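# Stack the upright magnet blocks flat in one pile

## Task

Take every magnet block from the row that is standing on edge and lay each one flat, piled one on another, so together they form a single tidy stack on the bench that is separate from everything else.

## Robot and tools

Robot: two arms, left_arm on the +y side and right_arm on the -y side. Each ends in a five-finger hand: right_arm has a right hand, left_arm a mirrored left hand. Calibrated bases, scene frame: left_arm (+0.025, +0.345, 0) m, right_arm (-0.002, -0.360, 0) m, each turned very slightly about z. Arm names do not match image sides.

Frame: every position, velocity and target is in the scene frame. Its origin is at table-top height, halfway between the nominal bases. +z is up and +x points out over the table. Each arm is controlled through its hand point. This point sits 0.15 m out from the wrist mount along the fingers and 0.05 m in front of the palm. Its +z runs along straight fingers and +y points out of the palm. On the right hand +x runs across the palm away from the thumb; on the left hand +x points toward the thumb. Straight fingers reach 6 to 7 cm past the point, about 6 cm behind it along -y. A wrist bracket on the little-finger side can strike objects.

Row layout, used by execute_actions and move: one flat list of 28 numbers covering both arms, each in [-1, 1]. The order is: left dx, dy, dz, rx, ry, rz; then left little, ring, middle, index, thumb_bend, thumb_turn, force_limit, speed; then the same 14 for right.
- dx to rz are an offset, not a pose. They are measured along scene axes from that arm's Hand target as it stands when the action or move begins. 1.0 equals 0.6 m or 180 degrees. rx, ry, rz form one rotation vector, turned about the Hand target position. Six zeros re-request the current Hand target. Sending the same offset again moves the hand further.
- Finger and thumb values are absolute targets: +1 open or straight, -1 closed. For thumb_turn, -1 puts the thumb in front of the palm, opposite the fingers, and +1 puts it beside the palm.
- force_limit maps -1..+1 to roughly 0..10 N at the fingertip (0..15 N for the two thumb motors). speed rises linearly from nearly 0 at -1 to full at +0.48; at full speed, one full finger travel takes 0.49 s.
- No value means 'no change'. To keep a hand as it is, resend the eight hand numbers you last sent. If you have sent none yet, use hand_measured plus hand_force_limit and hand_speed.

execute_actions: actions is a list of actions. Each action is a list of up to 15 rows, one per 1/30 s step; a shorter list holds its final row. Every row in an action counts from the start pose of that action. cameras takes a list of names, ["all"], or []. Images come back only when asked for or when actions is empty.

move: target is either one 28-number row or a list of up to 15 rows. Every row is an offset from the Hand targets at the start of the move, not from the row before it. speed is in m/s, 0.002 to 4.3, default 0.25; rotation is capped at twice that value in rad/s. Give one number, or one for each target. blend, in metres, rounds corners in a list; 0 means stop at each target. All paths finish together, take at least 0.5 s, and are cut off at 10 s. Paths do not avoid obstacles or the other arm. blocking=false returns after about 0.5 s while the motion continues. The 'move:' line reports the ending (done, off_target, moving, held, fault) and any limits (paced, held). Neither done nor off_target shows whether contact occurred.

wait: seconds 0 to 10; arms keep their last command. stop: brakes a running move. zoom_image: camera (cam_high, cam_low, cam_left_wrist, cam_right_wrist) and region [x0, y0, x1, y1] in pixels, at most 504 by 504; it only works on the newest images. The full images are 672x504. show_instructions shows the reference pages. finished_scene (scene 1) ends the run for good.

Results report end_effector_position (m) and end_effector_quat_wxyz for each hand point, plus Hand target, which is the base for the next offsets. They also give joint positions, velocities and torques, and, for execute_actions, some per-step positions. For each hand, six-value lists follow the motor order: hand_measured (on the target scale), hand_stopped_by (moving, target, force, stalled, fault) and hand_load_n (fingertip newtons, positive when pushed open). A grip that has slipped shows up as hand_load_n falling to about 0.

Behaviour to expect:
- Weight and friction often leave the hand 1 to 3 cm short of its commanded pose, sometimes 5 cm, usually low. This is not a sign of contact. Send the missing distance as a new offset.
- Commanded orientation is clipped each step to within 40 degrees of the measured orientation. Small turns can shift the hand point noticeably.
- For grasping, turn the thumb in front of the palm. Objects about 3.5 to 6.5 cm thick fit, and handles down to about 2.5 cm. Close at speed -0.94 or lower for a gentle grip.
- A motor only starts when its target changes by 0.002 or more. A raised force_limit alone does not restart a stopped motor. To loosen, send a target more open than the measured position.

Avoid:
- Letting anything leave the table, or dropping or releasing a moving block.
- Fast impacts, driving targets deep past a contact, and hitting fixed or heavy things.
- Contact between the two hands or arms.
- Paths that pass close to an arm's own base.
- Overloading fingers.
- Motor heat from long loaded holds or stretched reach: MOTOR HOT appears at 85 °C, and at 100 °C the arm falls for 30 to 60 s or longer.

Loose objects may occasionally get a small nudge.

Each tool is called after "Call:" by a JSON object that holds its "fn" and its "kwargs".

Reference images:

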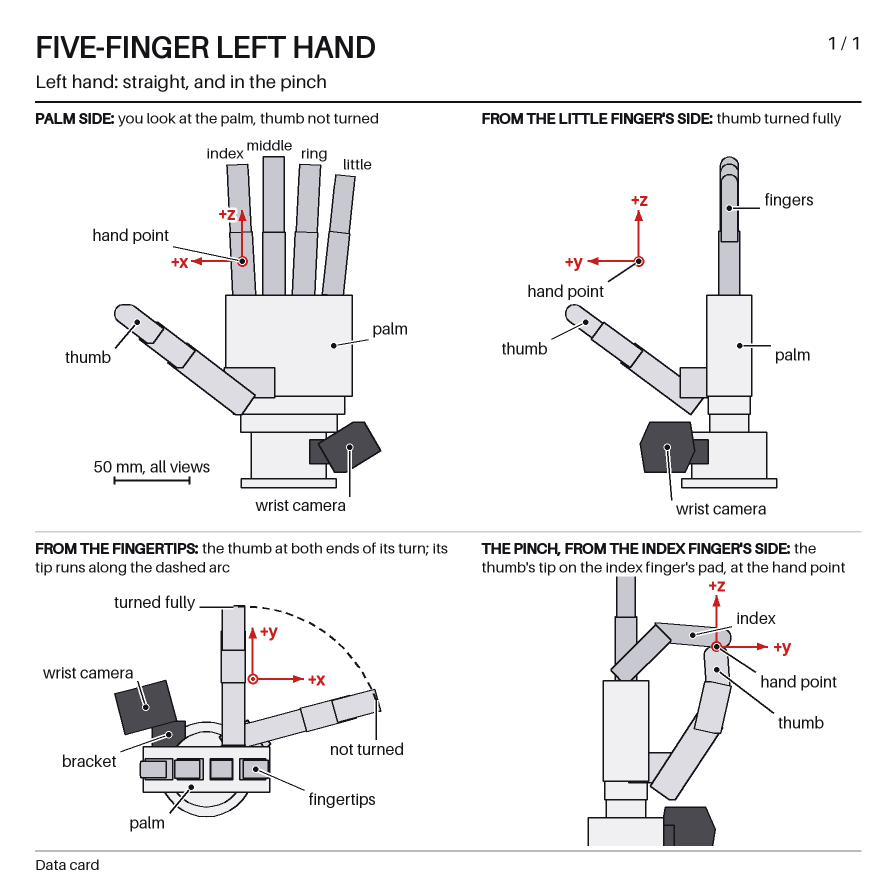

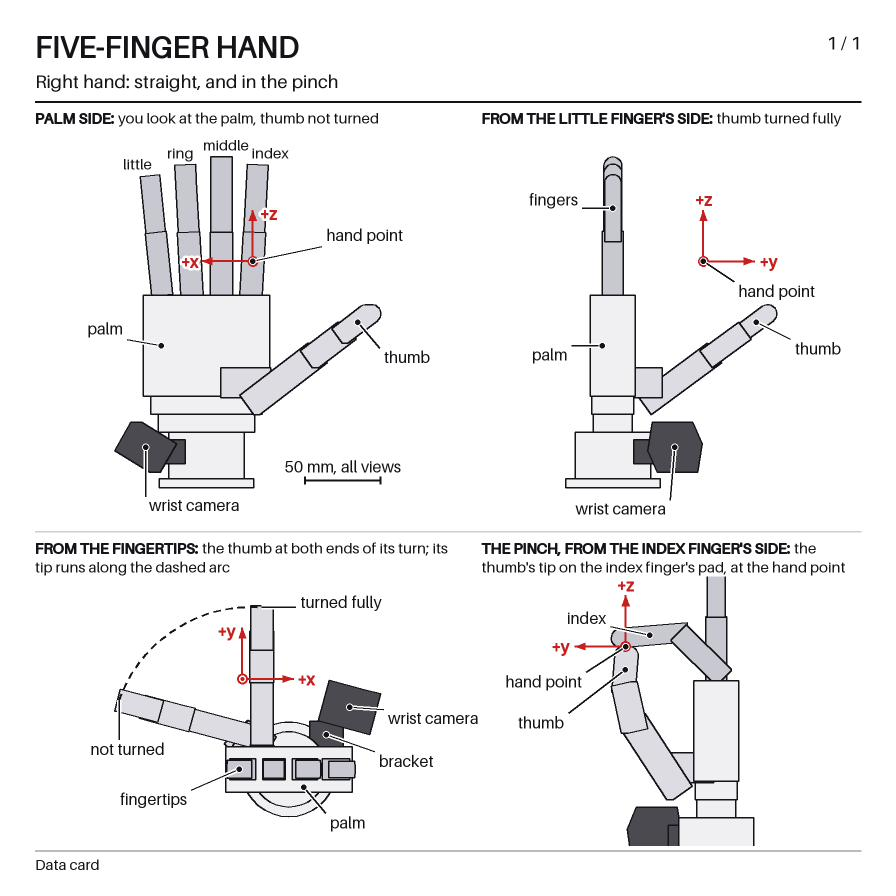

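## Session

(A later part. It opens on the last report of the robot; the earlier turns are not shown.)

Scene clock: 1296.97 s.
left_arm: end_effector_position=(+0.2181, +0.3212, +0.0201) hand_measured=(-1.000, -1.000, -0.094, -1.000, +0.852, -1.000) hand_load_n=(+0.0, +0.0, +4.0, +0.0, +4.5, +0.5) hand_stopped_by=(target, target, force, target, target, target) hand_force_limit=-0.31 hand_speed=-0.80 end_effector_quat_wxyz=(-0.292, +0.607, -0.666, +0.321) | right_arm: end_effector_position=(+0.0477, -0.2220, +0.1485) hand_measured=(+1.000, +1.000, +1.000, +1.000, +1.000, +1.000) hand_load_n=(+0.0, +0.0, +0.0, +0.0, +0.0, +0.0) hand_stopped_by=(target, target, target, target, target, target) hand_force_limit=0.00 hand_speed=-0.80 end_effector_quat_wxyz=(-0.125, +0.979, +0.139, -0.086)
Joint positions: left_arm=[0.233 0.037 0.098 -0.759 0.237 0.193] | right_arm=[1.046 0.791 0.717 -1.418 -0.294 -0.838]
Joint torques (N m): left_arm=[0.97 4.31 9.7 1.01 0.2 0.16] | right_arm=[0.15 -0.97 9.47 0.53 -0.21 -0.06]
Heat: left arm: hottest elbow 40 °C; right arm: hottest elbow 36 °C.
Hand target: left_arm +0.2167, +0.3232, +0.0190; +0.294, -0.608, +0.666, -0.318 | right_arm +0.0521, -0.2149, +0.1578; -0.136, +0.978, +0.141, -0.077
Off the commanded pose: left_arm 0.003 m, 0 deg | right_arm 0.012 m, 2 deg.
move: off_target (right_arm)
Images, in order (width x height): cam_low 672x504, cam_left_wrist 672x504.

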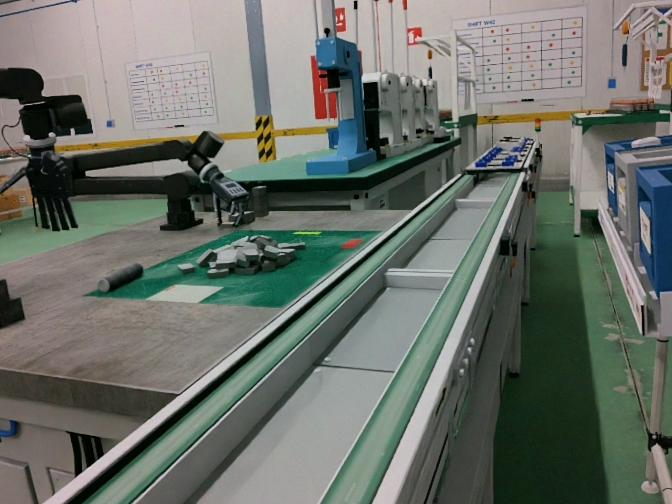

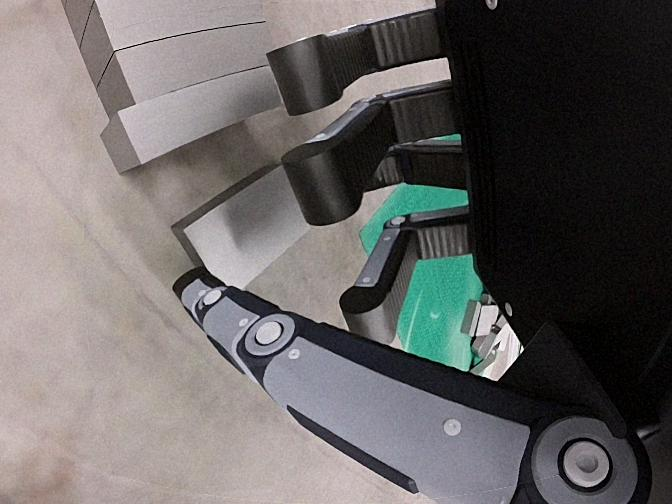

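Call:
{"fn": "move", "kwargs": {"target": [[0.01,0,0.02,0,0,0,-1,-1,-0.5,-1,0.85,-1,-0.31,-0.8,0,0,0,0,0,0,1,1,1,1,1,1,0,-0.8],[0.15,0.01,0.04,0,0,0.028,-1,-1,-0.5,-1,0.85,-1,-0.31,-0.8,0,0,0,0,0,0,1,1,1,1,1,1,0,-0.8]], "speed": 0.08, "blend": 0.01, "cameras": ["cam_high","cam_low","cam_left_wrist"]}}

Call:
{"fn": "zoom_image", "kwargs": {"camera": "cam_high", "region": [390, 140, 470, 220]}}

Call:
{"fn": "zoom_image", "kwargs": {"camera": "cam_low", "region": [190, 150, 280, 240]}}

Scene clock: 1321.83 s.
left_arm: end_effector_position=(+0.2813, +0.3300, +0.0209) hand_measured=(-1.000, -1.000, -0.094, -1.000, +0.852, -1.000) hand_load_n=(+0.0, +0.0, -0.5, +0.0, +7.5, +1.0) hand_stopped_by=(target, target, force, target, target, target) hand_force_limit=-0.31 hand_speed=-0.80 end_effector_quat_wxyz=(-0.288, +0.646, -0.646, +0.286) | right_arm: end_effector_position=(+0.0477, -0.2220, +0.1485) hand_measured=(+1.000, +1.000, +1.000, +1.000, +1.000, +1.000) hand_load_n=(+0.0, +0.0, +0.0, +0.5, +0.0, -0.5) hand_stopped_by=(target, target, target, target, target, target) hand_force_limit=0.00 hand_speed=-0.80 end_effector_quat_wxyz=(-0.125, +0.979, +0.139, -0.086)
Joint positions: left_arm=[0.121 0.609 0.185 -0.313 0.072 0.068] | right_arm=[1.046 0.791 0.717 -1.418 -0.294 -0.838]
Joint torques (N m): left_arm=[-0.5 3.14 12.98 2.56 -0.05 0.01] | right_arm=[0.09 -1.03 9.47 0.53 -0.21 -0.05]
Heat: left arm: hottest elbow 40 °C; right arm: hottest elbow 36 °C.
Hand target: left_arm +0.3067, +0.3292, +0.0431; -0.308, +0.636, -0.638, +0.305 | right_arm +0.0521, -0.2149, +0.1578; -0.136, +0.978, +0.141, -0.077
Off the commanded pose: left_arm 0.034 m, 3 deg | right_arm 0.012 m, 2 deg.
move: off_target (left_arm, right_arm); blend cut to 0.0067 m at target 1
Images, in order (width x height): cam_high 672x504, cam_low 672x504, cam_left_wrist 672x504.

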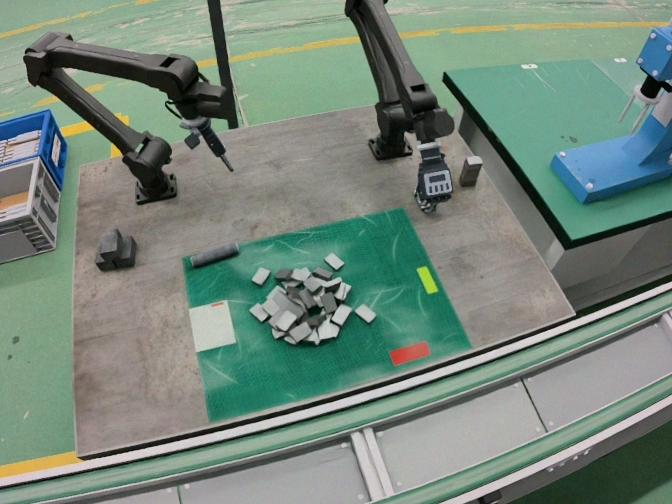

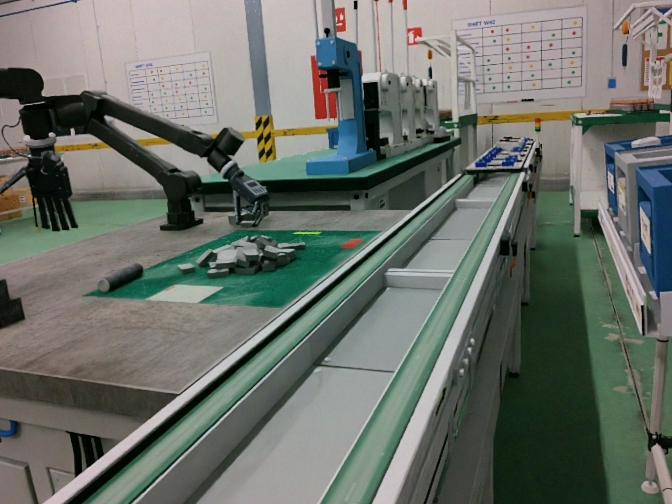

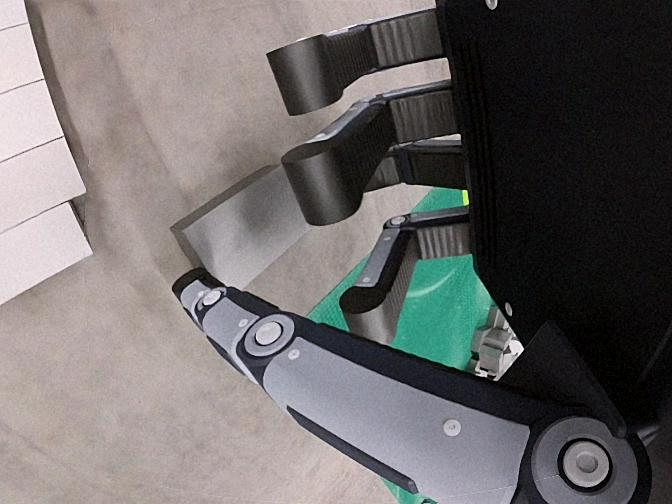

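Scaled by 6.300 from the camera's 672x504 image, which has a finer 960x720 frame.

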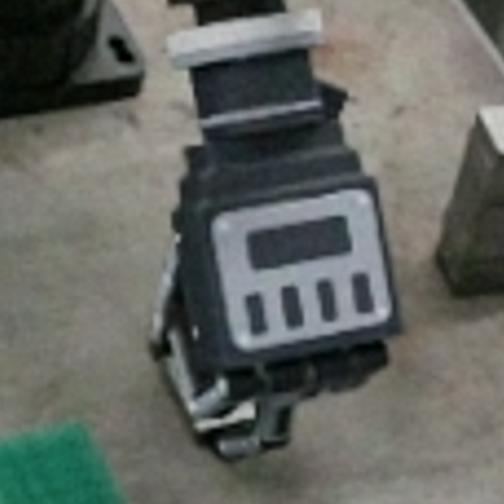

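Scaled by 5.600 from the camera's 672x504 image, which has a finer 960x720 frame.

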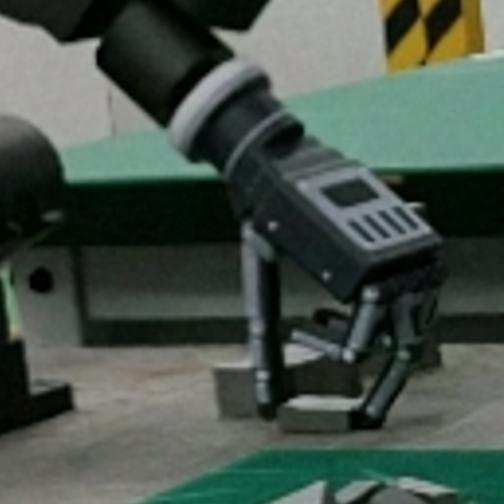

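Call:
{"fn": "move", "kwargs": {"target": [[-0.042,0.0013,-0.037,0,0,0,-1,-1,0.2,-1,0.85,-1,-0.31,-0.5,0,0,0,0,0,0,1,1,1,1,1,1,0,-0.8]], "speed": 0.1, "cameras": ["cam_low","cam_left_wrist"]}}

Call:
{"fn": "zoom_image", "kwargs": {"camera": "cam_left_wrist", "region": [100, 100, 400, 400]}}

Scene clock: 1341.57 s.
left_arm: end_effector_position=(+0.2850, +0.3294, +0.0276) hand_measured=(-1.000, -1.000, +0.200, -1.000, +0.850, -1.000) hand_load_n=(+0.0, +0.0, +0.0, +0.0, +0.5, -1.5) hand_stopped_by=(target, target, target, target, target, target) hand_force_limit=-0.31 hand_speed=-0.50 end_effector_quat_wxyz=(-0.309, +0.635, -0.638, +0.306) | right_arm: end_effector_position=(+0.0477, -0.2220, +0.1485) hand_measured=(+1.000, +1.000, +1.000, +1.000, +1.000, +1.000) hand_load_n=(+0.0, +0.0, +0.0, +0.0, +0.0, -0.5) hand_stopped_by=(target, target, target, target, target, target) hand_force_limit=0.00 hand_speed=-0.80 end_effector_quat_wxyz=(-0.125, +0.979, +0.139, -0.086)
Joint positions: left_arm=[0.121 0.549 0.162 -0.286 0.077 0.068] | right_arm=[1.046 0.791 0.717 -1.418 -0.294 -0.838]
Joint torques (N m): left_arm=[0.79 2.43 7.79 1.89 0.21 0.09] | right_arm=[0.15 -0.97 9.47 0.53 -0.22 -0.05]
Heat: left arm: hottest elbow 40 °C; right arm: hottest elbow 36 °C.
Hand target: left_arm +0.2814, +0.3300, +0.0208; -0.307, +0.636, -0.638, +0.305 | right_arm +0.0521, -0.2149, +0.1578; -0.136, +0.978, +0.141, -0.077
Off the commanded pose: left_arm 0.008 m, 0 deg | right_arm 0.012 m, 2 deg.
move: off_target (right_arm)
Images, in order (width x height): cam_low 672x504, cam_left_wrist 672x504.

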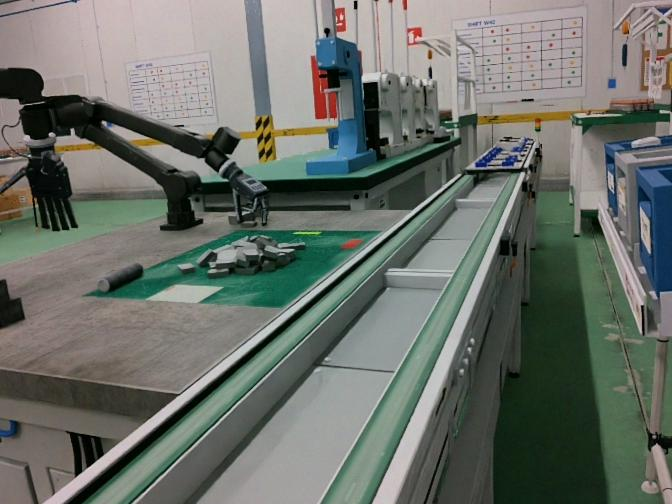

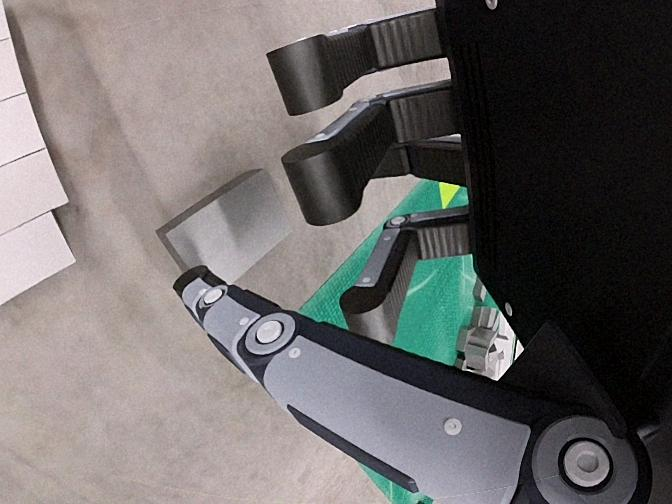

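Scaled by 1.680 from the camera's 672x504 image, which has a finer 960x720 frame.

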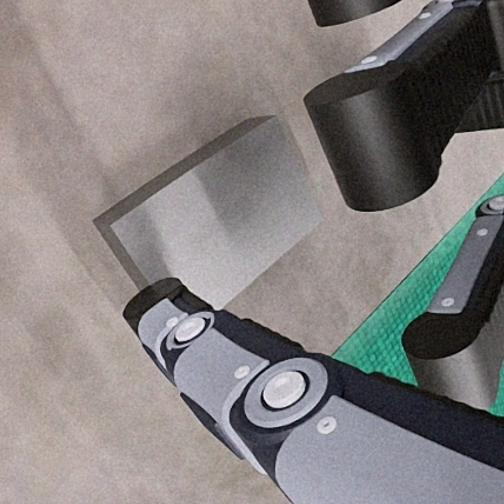

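Call:
{"fn": "move", "kwargs": {"target": [[0,0,0.11,0,0,0,-1,-1,0.2,-1,0.85,-1,-0.31,-0.5,0,0,0,0,0,0,1,1,1,1,1,1,0,-0.8],[-0.115,0.067,0.11,0,0,0,-1,-1,0.2,-1,0.85,-1,-0.31,-0.5,0,0,0,0,0,0,1,1,1,1,1,1,0,-0.8]], "speed": 0.15, "blend": 0.01, "cameras": ["cam_high","cam_low","cam_left_wrist"]}}

Call:
{"fn": "zoom_image", "kwargs": {"camera": "cam_left_wrist", "region": [50, 50, 400, 400]}}

Call:
{"fn": "zoom_image", "kwargs": {"camera": "cam_high", "region": [390, 140, 470, 220]}}

Call:
{"fn": "zoom_image", "kwargs": {"camera": "cam_low", "region": [190, 150, 280, 240]}}

Scene clock: 1428.23 s.
left_arm: end_effector_position=(+0.2080, +0.3635, +0.0610) hand_measured=(-1.000, -1.000, +0.200, -1.000, +0.850, -1.000) hand_load_n=(+0.0, +0.0, +0.0, +0.0, +0.0, +0.0) hand_stopped_by=(target, target, target, target, target, target) hand_force_limit=-0.31 hand_speed=-0.50 end_effector_quat_wxyz=(-0.286, +0.646, -0.640, +0.303) | right_arm: end_effector_position=(+0.0477, -0.2220, +0.1485) hand_measured=(+1.000, +1.000, +1.000, +1.000, +1.000, +1.000) hand_load_n=(+0.0, +0.0, +0.0, +0.0, +0.0, +0.0) hand_stopped_by=(target, target, target, target, target, target) hand_force_limit=0.00 hand_speed=-0.80 end_effector_quat_wxyz=(-0.125, +0.979, +0.139, -0.086)
Joint positions: left_arm=[0.646 0.175 0.237 -0.887 0.476 0.427] | right_arm=[1.046 0.791 0.717 -1.418 -0.294 -0.838]
Joint torques (N m): left_arm=[1.14 4.6 14.23 0.76 0.35 0.16] | right_arm=[0.09 -1.03 9.47 0.51 -0.22 -0.06]
Heat: left arm: hottest elbow 38 °C; right arm: hottest elbow 36 °C.
Hand target: left_arm +0.2125, +0.3702, +0.0868; -0.307, +0.636, -0.638, +0.305 | right_arm +0.0521, -0.2149, +0.1578; -0.136, +0.978, +0.141, -0.077
Off the commanded pose: left_arm 0.027 m, 3 deg | right_arm 0.012 m, 2 deg.
move: off_target (left_arm, right_arm)
Images, in order (width x height): cam_high 672x504, cam_low 672x504, cam_left_wrist 672x504.

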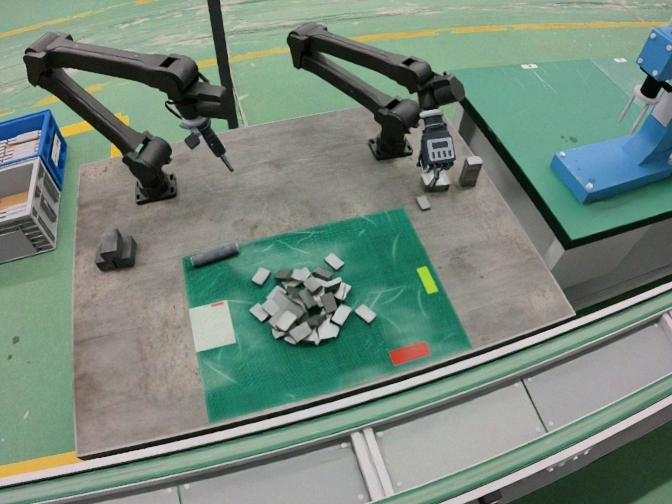

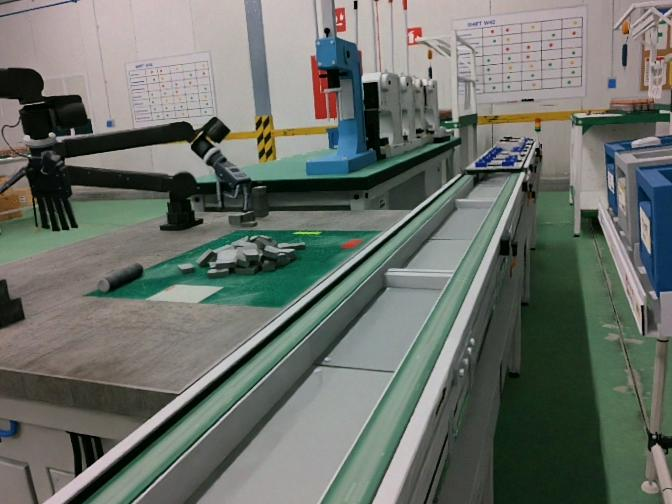

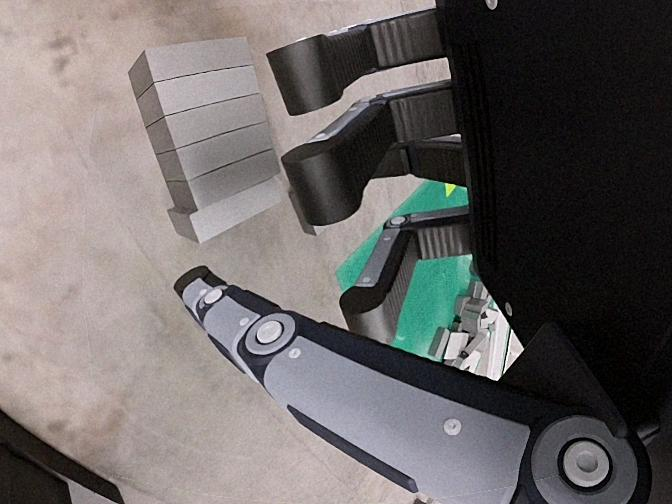

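Scaled by 1.440 from the camera's 672x504 image, which has a finer 960x720 frame.

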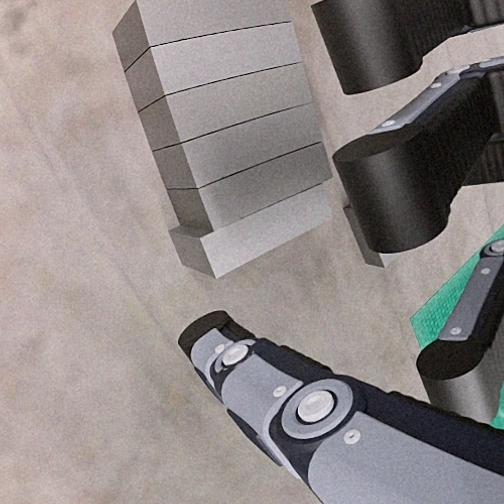

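Scaled by 6.300 from the camera's 672x504 image, which has a finer 960x720 frame.

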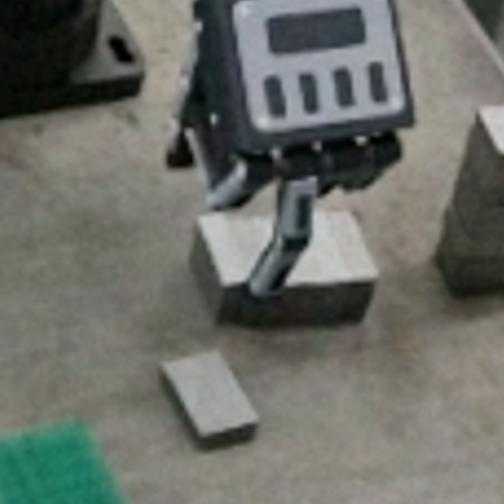

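Scaled by 5.600 from the camera's 672x504 image, which has a finer 960x720 frame.

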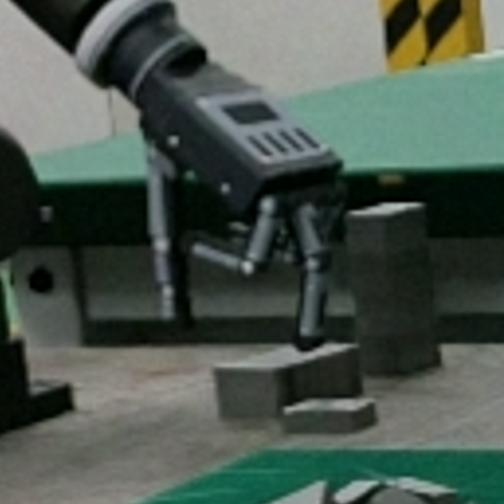

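Call:
{"fn": "move", "kwargs": {"target": [[0,-0.005,-0.085,0,0,-0.014,-1,-1,0.2,-1,0.85,-1,-0.31,-0.5,0,0,0,0,0,0,1,1,1,1,1,1,0,-0.8]], "speed": 0.1, "cameras": ["cam_high","cam_low","cam_left_wrist"]}}

Call:
{"fn": "zoom_image", "kwargs": {"camera": "cam_left_wrist", "region": [50, 50, 400, 400]}}

Call:
{"fn": "zoom_image", "kwargs": {"camera": "cam_high", "region": [390, 140, 470, 220]}}

Call:
{"fn": "zoom_image", "kwargs": {"camera": "cam_low", "region": [190, 150, 280, 240]}}

Scene clock: 1517.20 s.
left_arm: end_effector_position=(+0.2089, +0.3629, +0.0342) hand_measured=(-1.000, -1.000, +0.200, -1.000, +0.850, -1.000) hand_load_n=(+0.0, +0.0, +0.0, +0.0, +0.0, +0.0) hand_stopped_by=(target, target, target, target, target, target) hand_force_limit=-0.31 hand_speed=-0.50 end_effector_quat_wxyz=(-0.290, +0.627, -0.653, +0.312) | right_arm: end_effector_position=(+0.0477, -0.2220, +0.1485) hand_measured=(+1.000, +1.000, +1.000, +1.000, +1.000, +1.000) hand_load_n=(+0.0, +0.0, +0.0, +0.0, +0.0, +0.0) hand_stopped_by=(target, target, target, target, target, target) hand_force_limit=0.00 hand_speed=-0.80 end_effector_quat_wxyz=(-0.125, +0.979, +0.139, -0.086)
Joint positions: left_arm=[0.67 0.172 0.162 -0.816 0.523 0.48] | right_arm=[1.046 0.791 0.717 -1.418 -0.294 -0.838]
Joint torques (N m): left_arm=[0.97 5.13 9.68 2.03 0.38 0.15] | right_arm=[0.09 -0.97 9.47 0.54 -0.22 -0.05]
Heat: left arm: hottest elbow 45 °C; right arm: hottest elbow 36 °C.
Hand target: left_arm +0.2124, +0.3672, +0.0358; -0.301, +0.622, -0.652, +0.312 | right_arm +0.0521, -0.2149, +0.1578; -0.136, +0.978, +0.141, -0.077
Off the commanded pose: left_arm 0.006 m, 1 deg | right_arm 0.012 m, 2 deg.
move: off_target (right_arm)
Images, in order (width x height): cam_high 672x504, cam_low 672x504, cam_left_wrist 672x504.

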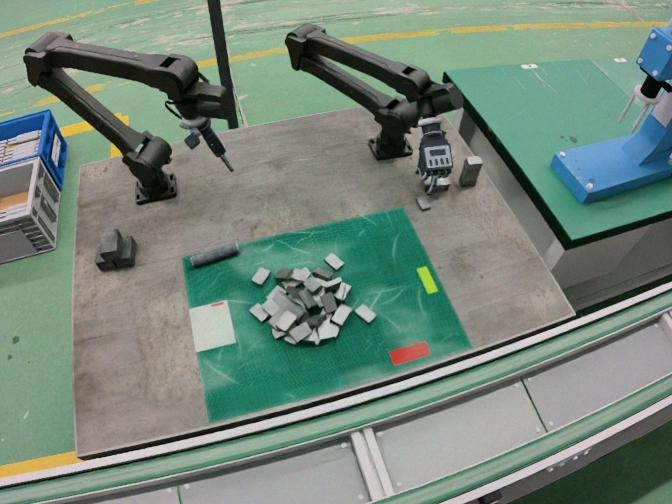

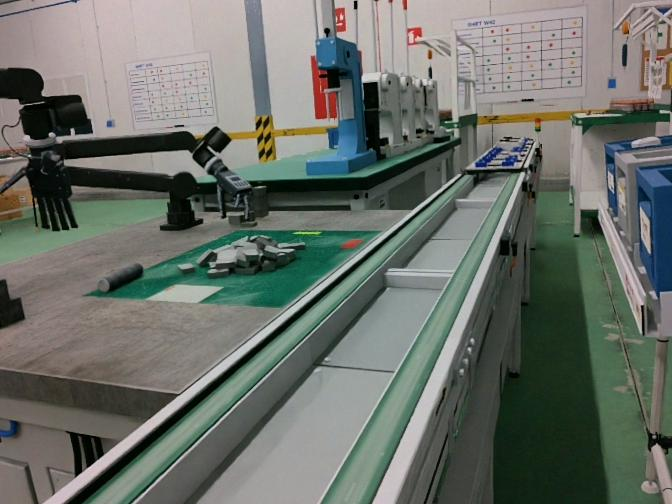

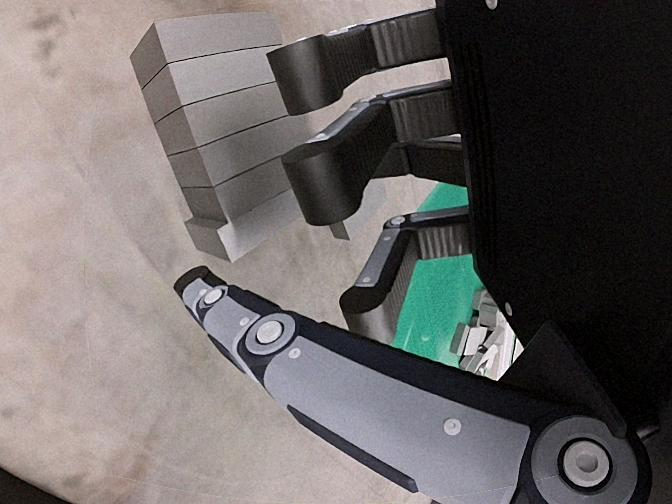

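Scaled by 1.440 from the camera's 672x504 image, which has a finer 960x720 frame.

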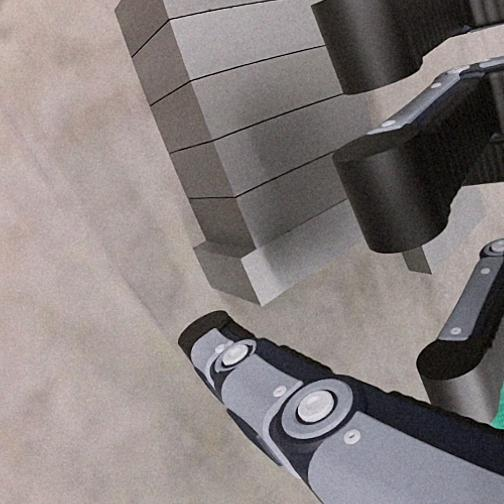

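Scaled by 6.300 from the camera's 672x504 image, which has a finer 960x720 frame.

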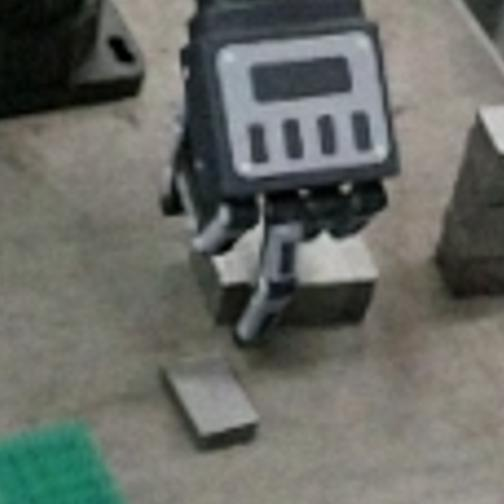

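Scaled by 5.600 from the camera's 672x504 image, which has a finer 960x720 frame.

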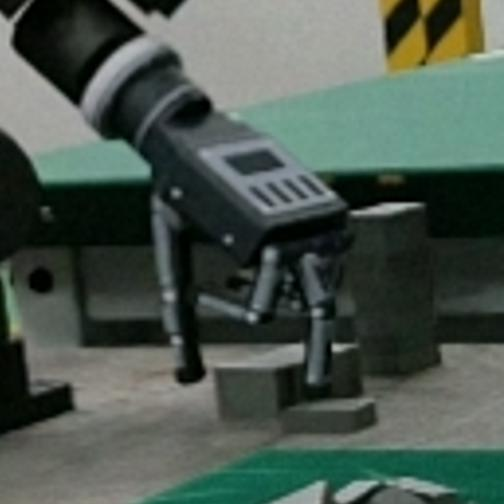

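Call:
{"fn": "move", "kwargs": {"target": [[0.011,0.009,0,0,0,0,-1,-1,0.2,-1,0.85,-1,-0.31,-0.5,0,0,0,0,0,0,1,1,1,1,1,1,0,-0.8]], "speed": 0.1, "cameras": ["cam_high","cam_low","cam_left_wrist"]}}

Call:
{"fn": "zoom_image", "kwargs": {"camera": "cam_left_wrist", "region": [50, 50, 400, 400]}}

Call:
{"fn": "zoom_image", "kwargs": {"camera": "cam_high", "region": [390, 140, 470, 220]}}

Scene clock: 1542.03 s.
left_arm: end_effector_position=(+0.2155, +0.3680, +0.0335) hand_measured=(-1.000, -1.000, +0.200, -1.000, +0.850, -1.000) hand_load_n=(+0.0, +0.0, +0.0, +0.0, +0.0, +0.0) hand_stopped_by=(target, target, target, target, target, target) hand_force_limit=-0.31 hand_speed=-0.50 end_effector_quat_wxyz=(-0.293, +0.625, -0.653, +0.312) | right_arm: end_effector_position=(+0.0477, -0.2220, +0.1485) hand_measured=(+1.000, +1.000, +1.000, +1.000, +1.000, +1.000) hand_load_n=(+0.0, +0.0, +0.0, +0.0, +0.0, +0.0) hand_stopped_by=(target, target, target, target, target, target) hand_force_limit=0.00 hand_speed=-0.80 end_effector_quat_wxyz=(-0.125, +0.979, +0.139, -0.086)
Joint positions: left_arm=[0.672 0.228 0.162 -0.755 0.525 0.483] | right_arm=[1.046 0.791 0.717 -1.418 -0.294 -0.838]
Joint torques (N m): left_arm=[0.97 5.6 10.04 2.06 0.38 0.14] | right_arm=[0.15 -0.97 9.47 0.53 -0.22 -0.05]
Heat: left arm: hottest elbow 42 °C; right arm: hottest elbow 37 °C.
Hand target: left_arm +0.2191, +0.3726, +0.0359; -0.301, +0.622, -0.652, +0.312 | right_arm +0.0521, -0.2149, +0.1578; -0.136, +0.978, +0.141, -0.077
Off the commanded pose: left_arm 0.006 m, 1 deg | right_arm 0.012 m, 2 deg.
move: off_target (right_arm)
Images, in order (width x height): cam_high 672x504, cam_low 672x504, cam_left_wrist 672x504.

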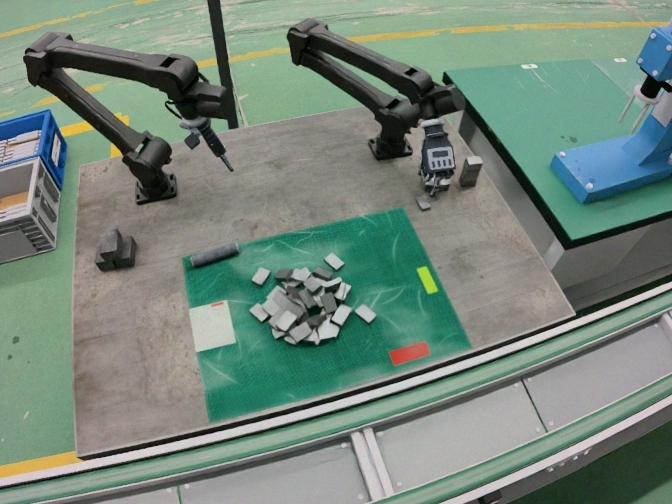

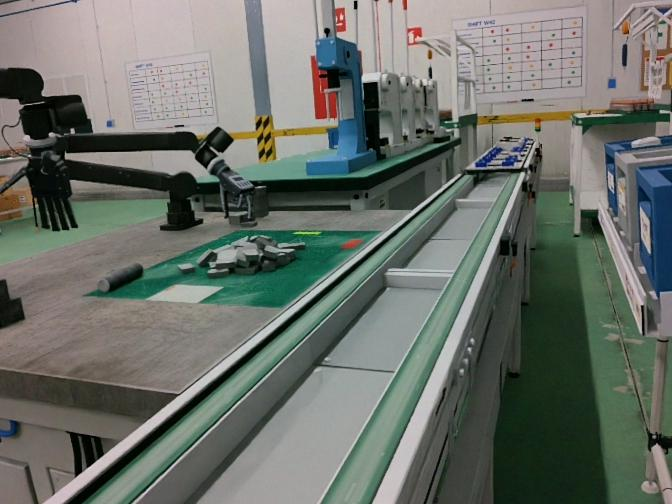

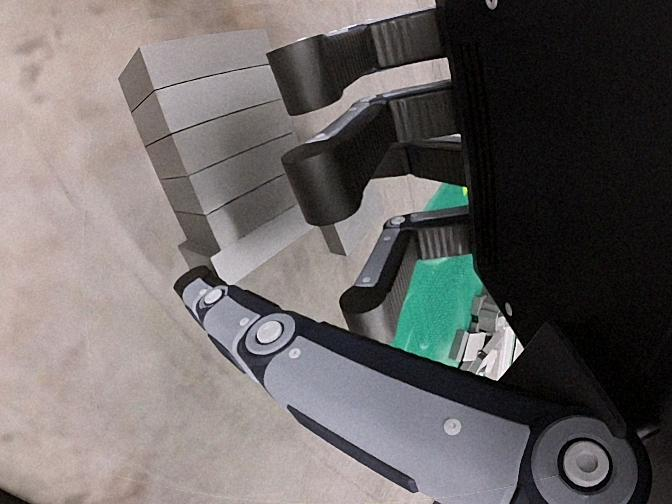

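Scaled by 1.440 from the camera's 672x504 image, which has a finer 960x720 frame.

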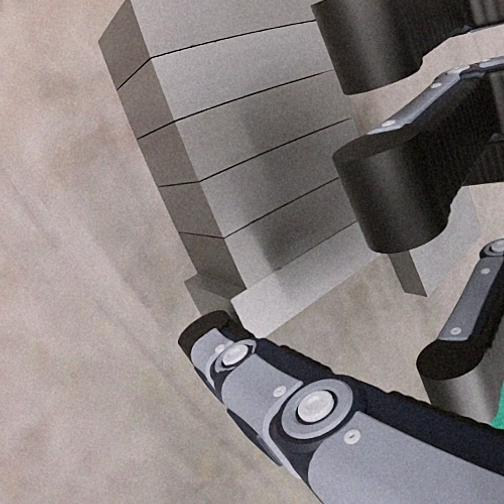

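Scaled by 6.300 from the camera's 672x504 image, which has a finer 960x720 frame.

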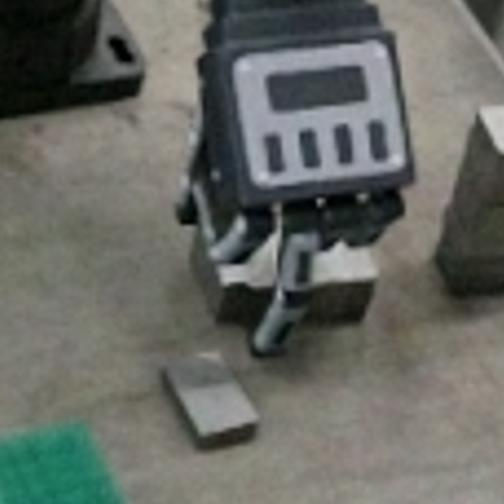

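Call:
{"fn": "move", "kwargs": {"target": [[0.0,-0.0095,0,0,0,0,-1,-1,0.2,-1,0.85,-1,-0.31,-0.5,0,0,0,0,0,0,1,1,1,1,1,1,0,-0.8]], "speed": 0.1, "cameras": ["cam_high","cam_left_wrist"]}}

Call:
{"fn": "zoom_image", "kwargs": {"camera": "cam_high", "region": [390, 140, 470, 220]}}

Scene clock: 1554.33 s.
left_arm: end_effector_position=(+0.2158, +0.3670, +0.0333) hand_measured=(-1.000, -1.000, +0.200, -1.000, +0.850, -1.000) hand_load_n=(+0.0, +0.0, +0.0, +0.0, +0.0, +0.0) hand_stopped_by=(target, target, target, target, target, target) hand_force_limit=-0.31 hand_speed=-0.50 end_effector_quat_wxyz=(-0.293, +0.627, -0.653, +0.309) | right_arm: end_effector_position=(+0.0477, -0.2220, +0.1485) hand_measured=(+1.000, +1.000, +1.000, +1.000, +1.000, +1.000) hand_load_n=(+0.0, +0.0, +0.0, +0.0, +0.0, +0.0) hand_stopped_by=(target, target, target, target, target, target) hand_force_limit=0.00 hand_speed=-0.80 end_effector_quat_wxyz=(-0.125, +0.979, +0.139, -0.086)
Joint positions: left_arm=[0.647 0.22 0.162 -0.755 0.499 0.463] | right_arm=[1.046 0.791 0.717 -1.418 -0.294 -0.838]
Joint torques (N m): left_arm=[-0.56 3.78 9.61 1.76 0.2 0.01] | right_arm=[0.15 -0.91 9.46 0.53 -0.22 -0.05]
Heat: left arm: hottest elbow 41 °C; right arm: hottest elbow 37 °C.
Hand target: left_arm +0.2190, +0.3669, +0.0358; -0.301, +0.622, -0.652, +0.312 | right_arm +0.0521, -0.2149, +0.1578; -0.136, +0.978, +0.141, -0.077
Off the commanded pose: left_arm 0.004 m, 1 deg | right_arm 0.012 m, 2 deg.
move: off_target (right_arm)
Images, in order (width x height): cam_high 672x504, cam_left_wrist 672x504.

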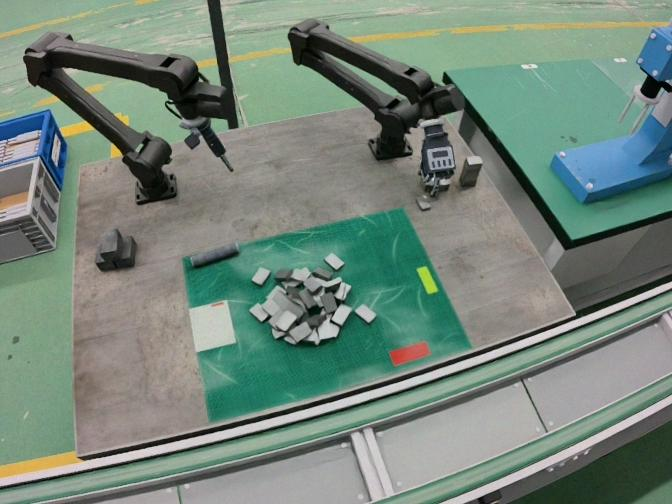

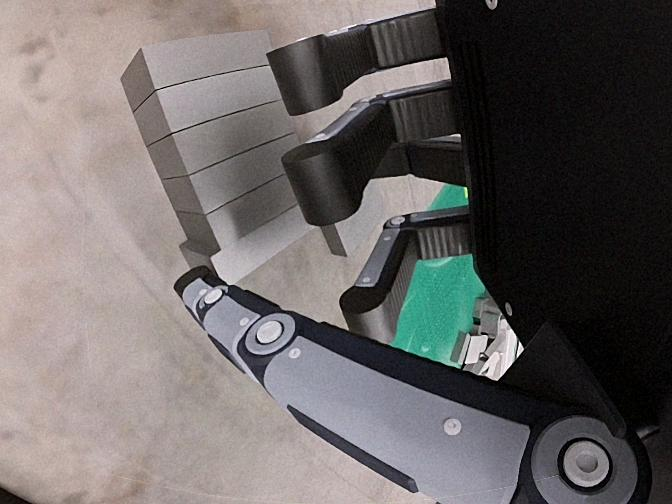

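Scaled by 6.300 from the camera's 672x504 image, which has a finer 960x720 frame.

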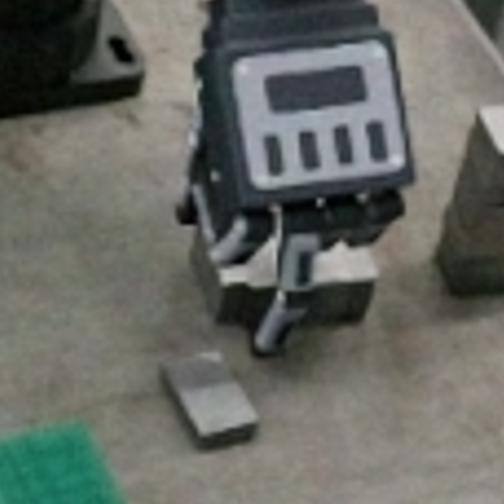

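Call:
{"fn": "move", "kwargs": {"target": [[0.0,-0.005,0,0,0,0,-1,-1,0.2,-1,0.85,-1,-0.31,-0.5,0,0,0,0,0,0,1,1,1,1,1,1,0,-0.8],[0.0,-0.005,0,0,0,0,-1,-1,-0.5,-1,0.85,-1,-0.31,-0.8,0,0,0,0,0,0,1,1,1,1,1,1,0,-0.8]], "speed": 0.1, "cameras": ["cam_high","cam_low","cam_left_wrist"]}}

Call:
{"fn": "zoom_image", "kwargs": {"camera": "cam_left_wrist", "region": [50, 50, 400, 400]}}

Call:
{"fn": "zoom_image", "kwargs": {"camera": "cam_high", "region": [390, 140, 470, 220]}}

Call:
{"fn": "zoom_image", "kwargs": {"camera": "cam_low", "region": [190, 150, 280, 240]}}

Scene clock: 1566.20 s.
left_arm: end_effector_position=(+0.2166, +0.3645, +0.0337) hand_measured=(-1.000, -1.000, -0.092, -1.000, +0.852, -1.000) hand_load_n=(+0.0, +0.0, +5.0, +0.0, +5.5, +1.0) hand_stopped_by=(target, target, force, target, target, target) hand_force_limit=-0.31 hand_speed=-0.80 end_effector_quat_wxyz=(-0.295, +0.626, -0.652, +0.309) | right_arm: end_effector_position=(+0.0477, -0.2220, +0.1485) hand_measured=(+1.000, +1.000, +1.000, +1.000, +1.000, +1.000) hand_load_n=(+0.0, +0.0, +0.0, +0.0, +0.0, +0.0) hand_stopped_by=(target, target, target, target, target, target) hand_force_limit=0.00 hand_speed=-0.80 end_effector_quat_wxyz=(-0.125, +0.979, +0.139, -0.086)
Joint positions: left_arm=[0.62 0.203 0.159 -0.755 0.481 0.442] | right_arm=[1.046 0.791 0.717 -1.418 -0.294 -0.838]
Joint torques (N m): left_arm=[-0.44 3.84 9.66 1.57 0.19 0] | right_arm=[0.21 -0.97 9.47 0.54 -0.22 -0.05]
Heat: left arm: hottest elbow 41 °C; right arm: hottest elbow 37 °C.
Hand target: left_arm +0.2190, +0.3639, +0.0358; -0.301, +0.622, -0.652, +0.312 | right_arm +0.0521, -0.2149, +0.1578; -0.136, +0.978, +0.141, -0.077
Off the commanded pose: left_arm 0.003 m, 1 deg | right_arm 0.012 m, 2 deg.
move: off_target (right_arm)
Images, in order (width x height): cam_high 672x504, cam_low 672x504, cam_left_wrist 672x504.

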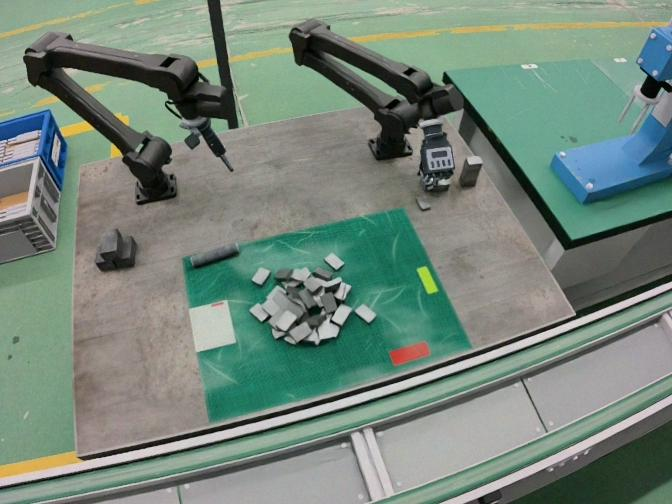

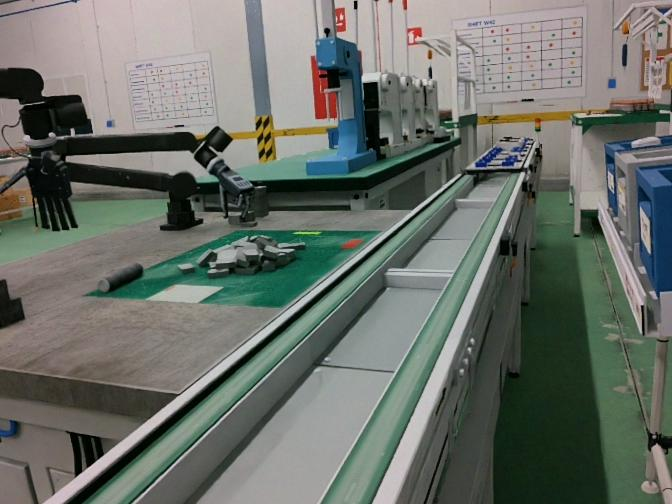

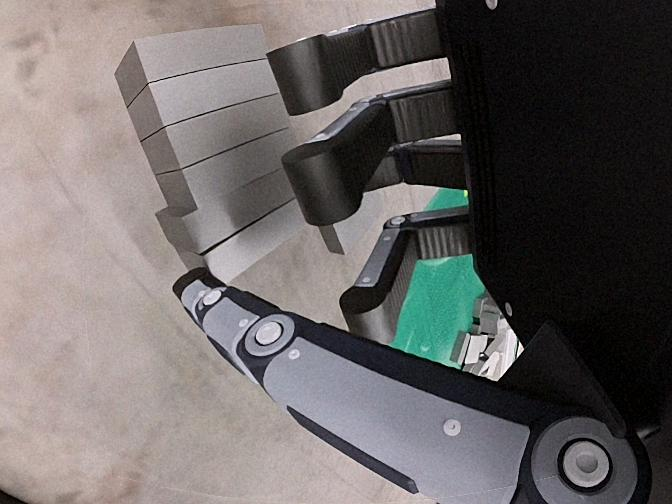

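Scaled by 1.440 from the camera's 672x504 image, which has a finer 960x720 frame.

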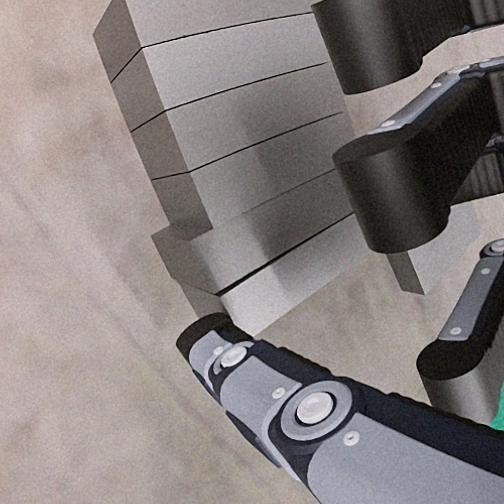

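Scaled by 6.300 from the camera's 672x504 image, which has a finer 960x720 frame.

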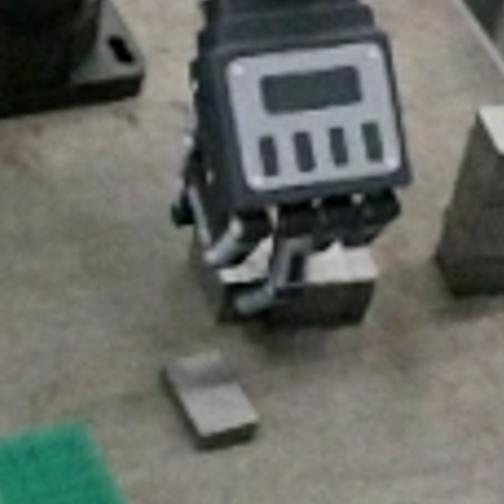

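Scaled by 5.600 from the camera's 672x504 image, which has a finer 960x720 frame.

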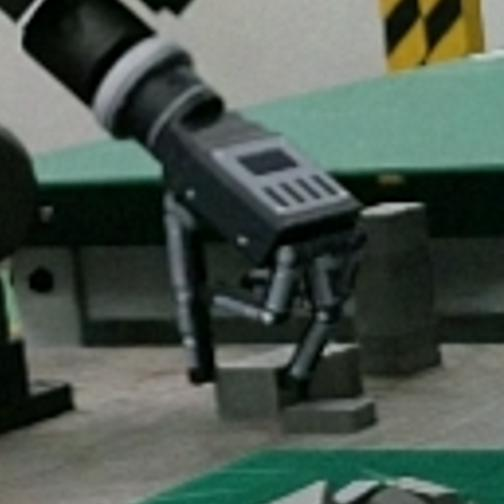

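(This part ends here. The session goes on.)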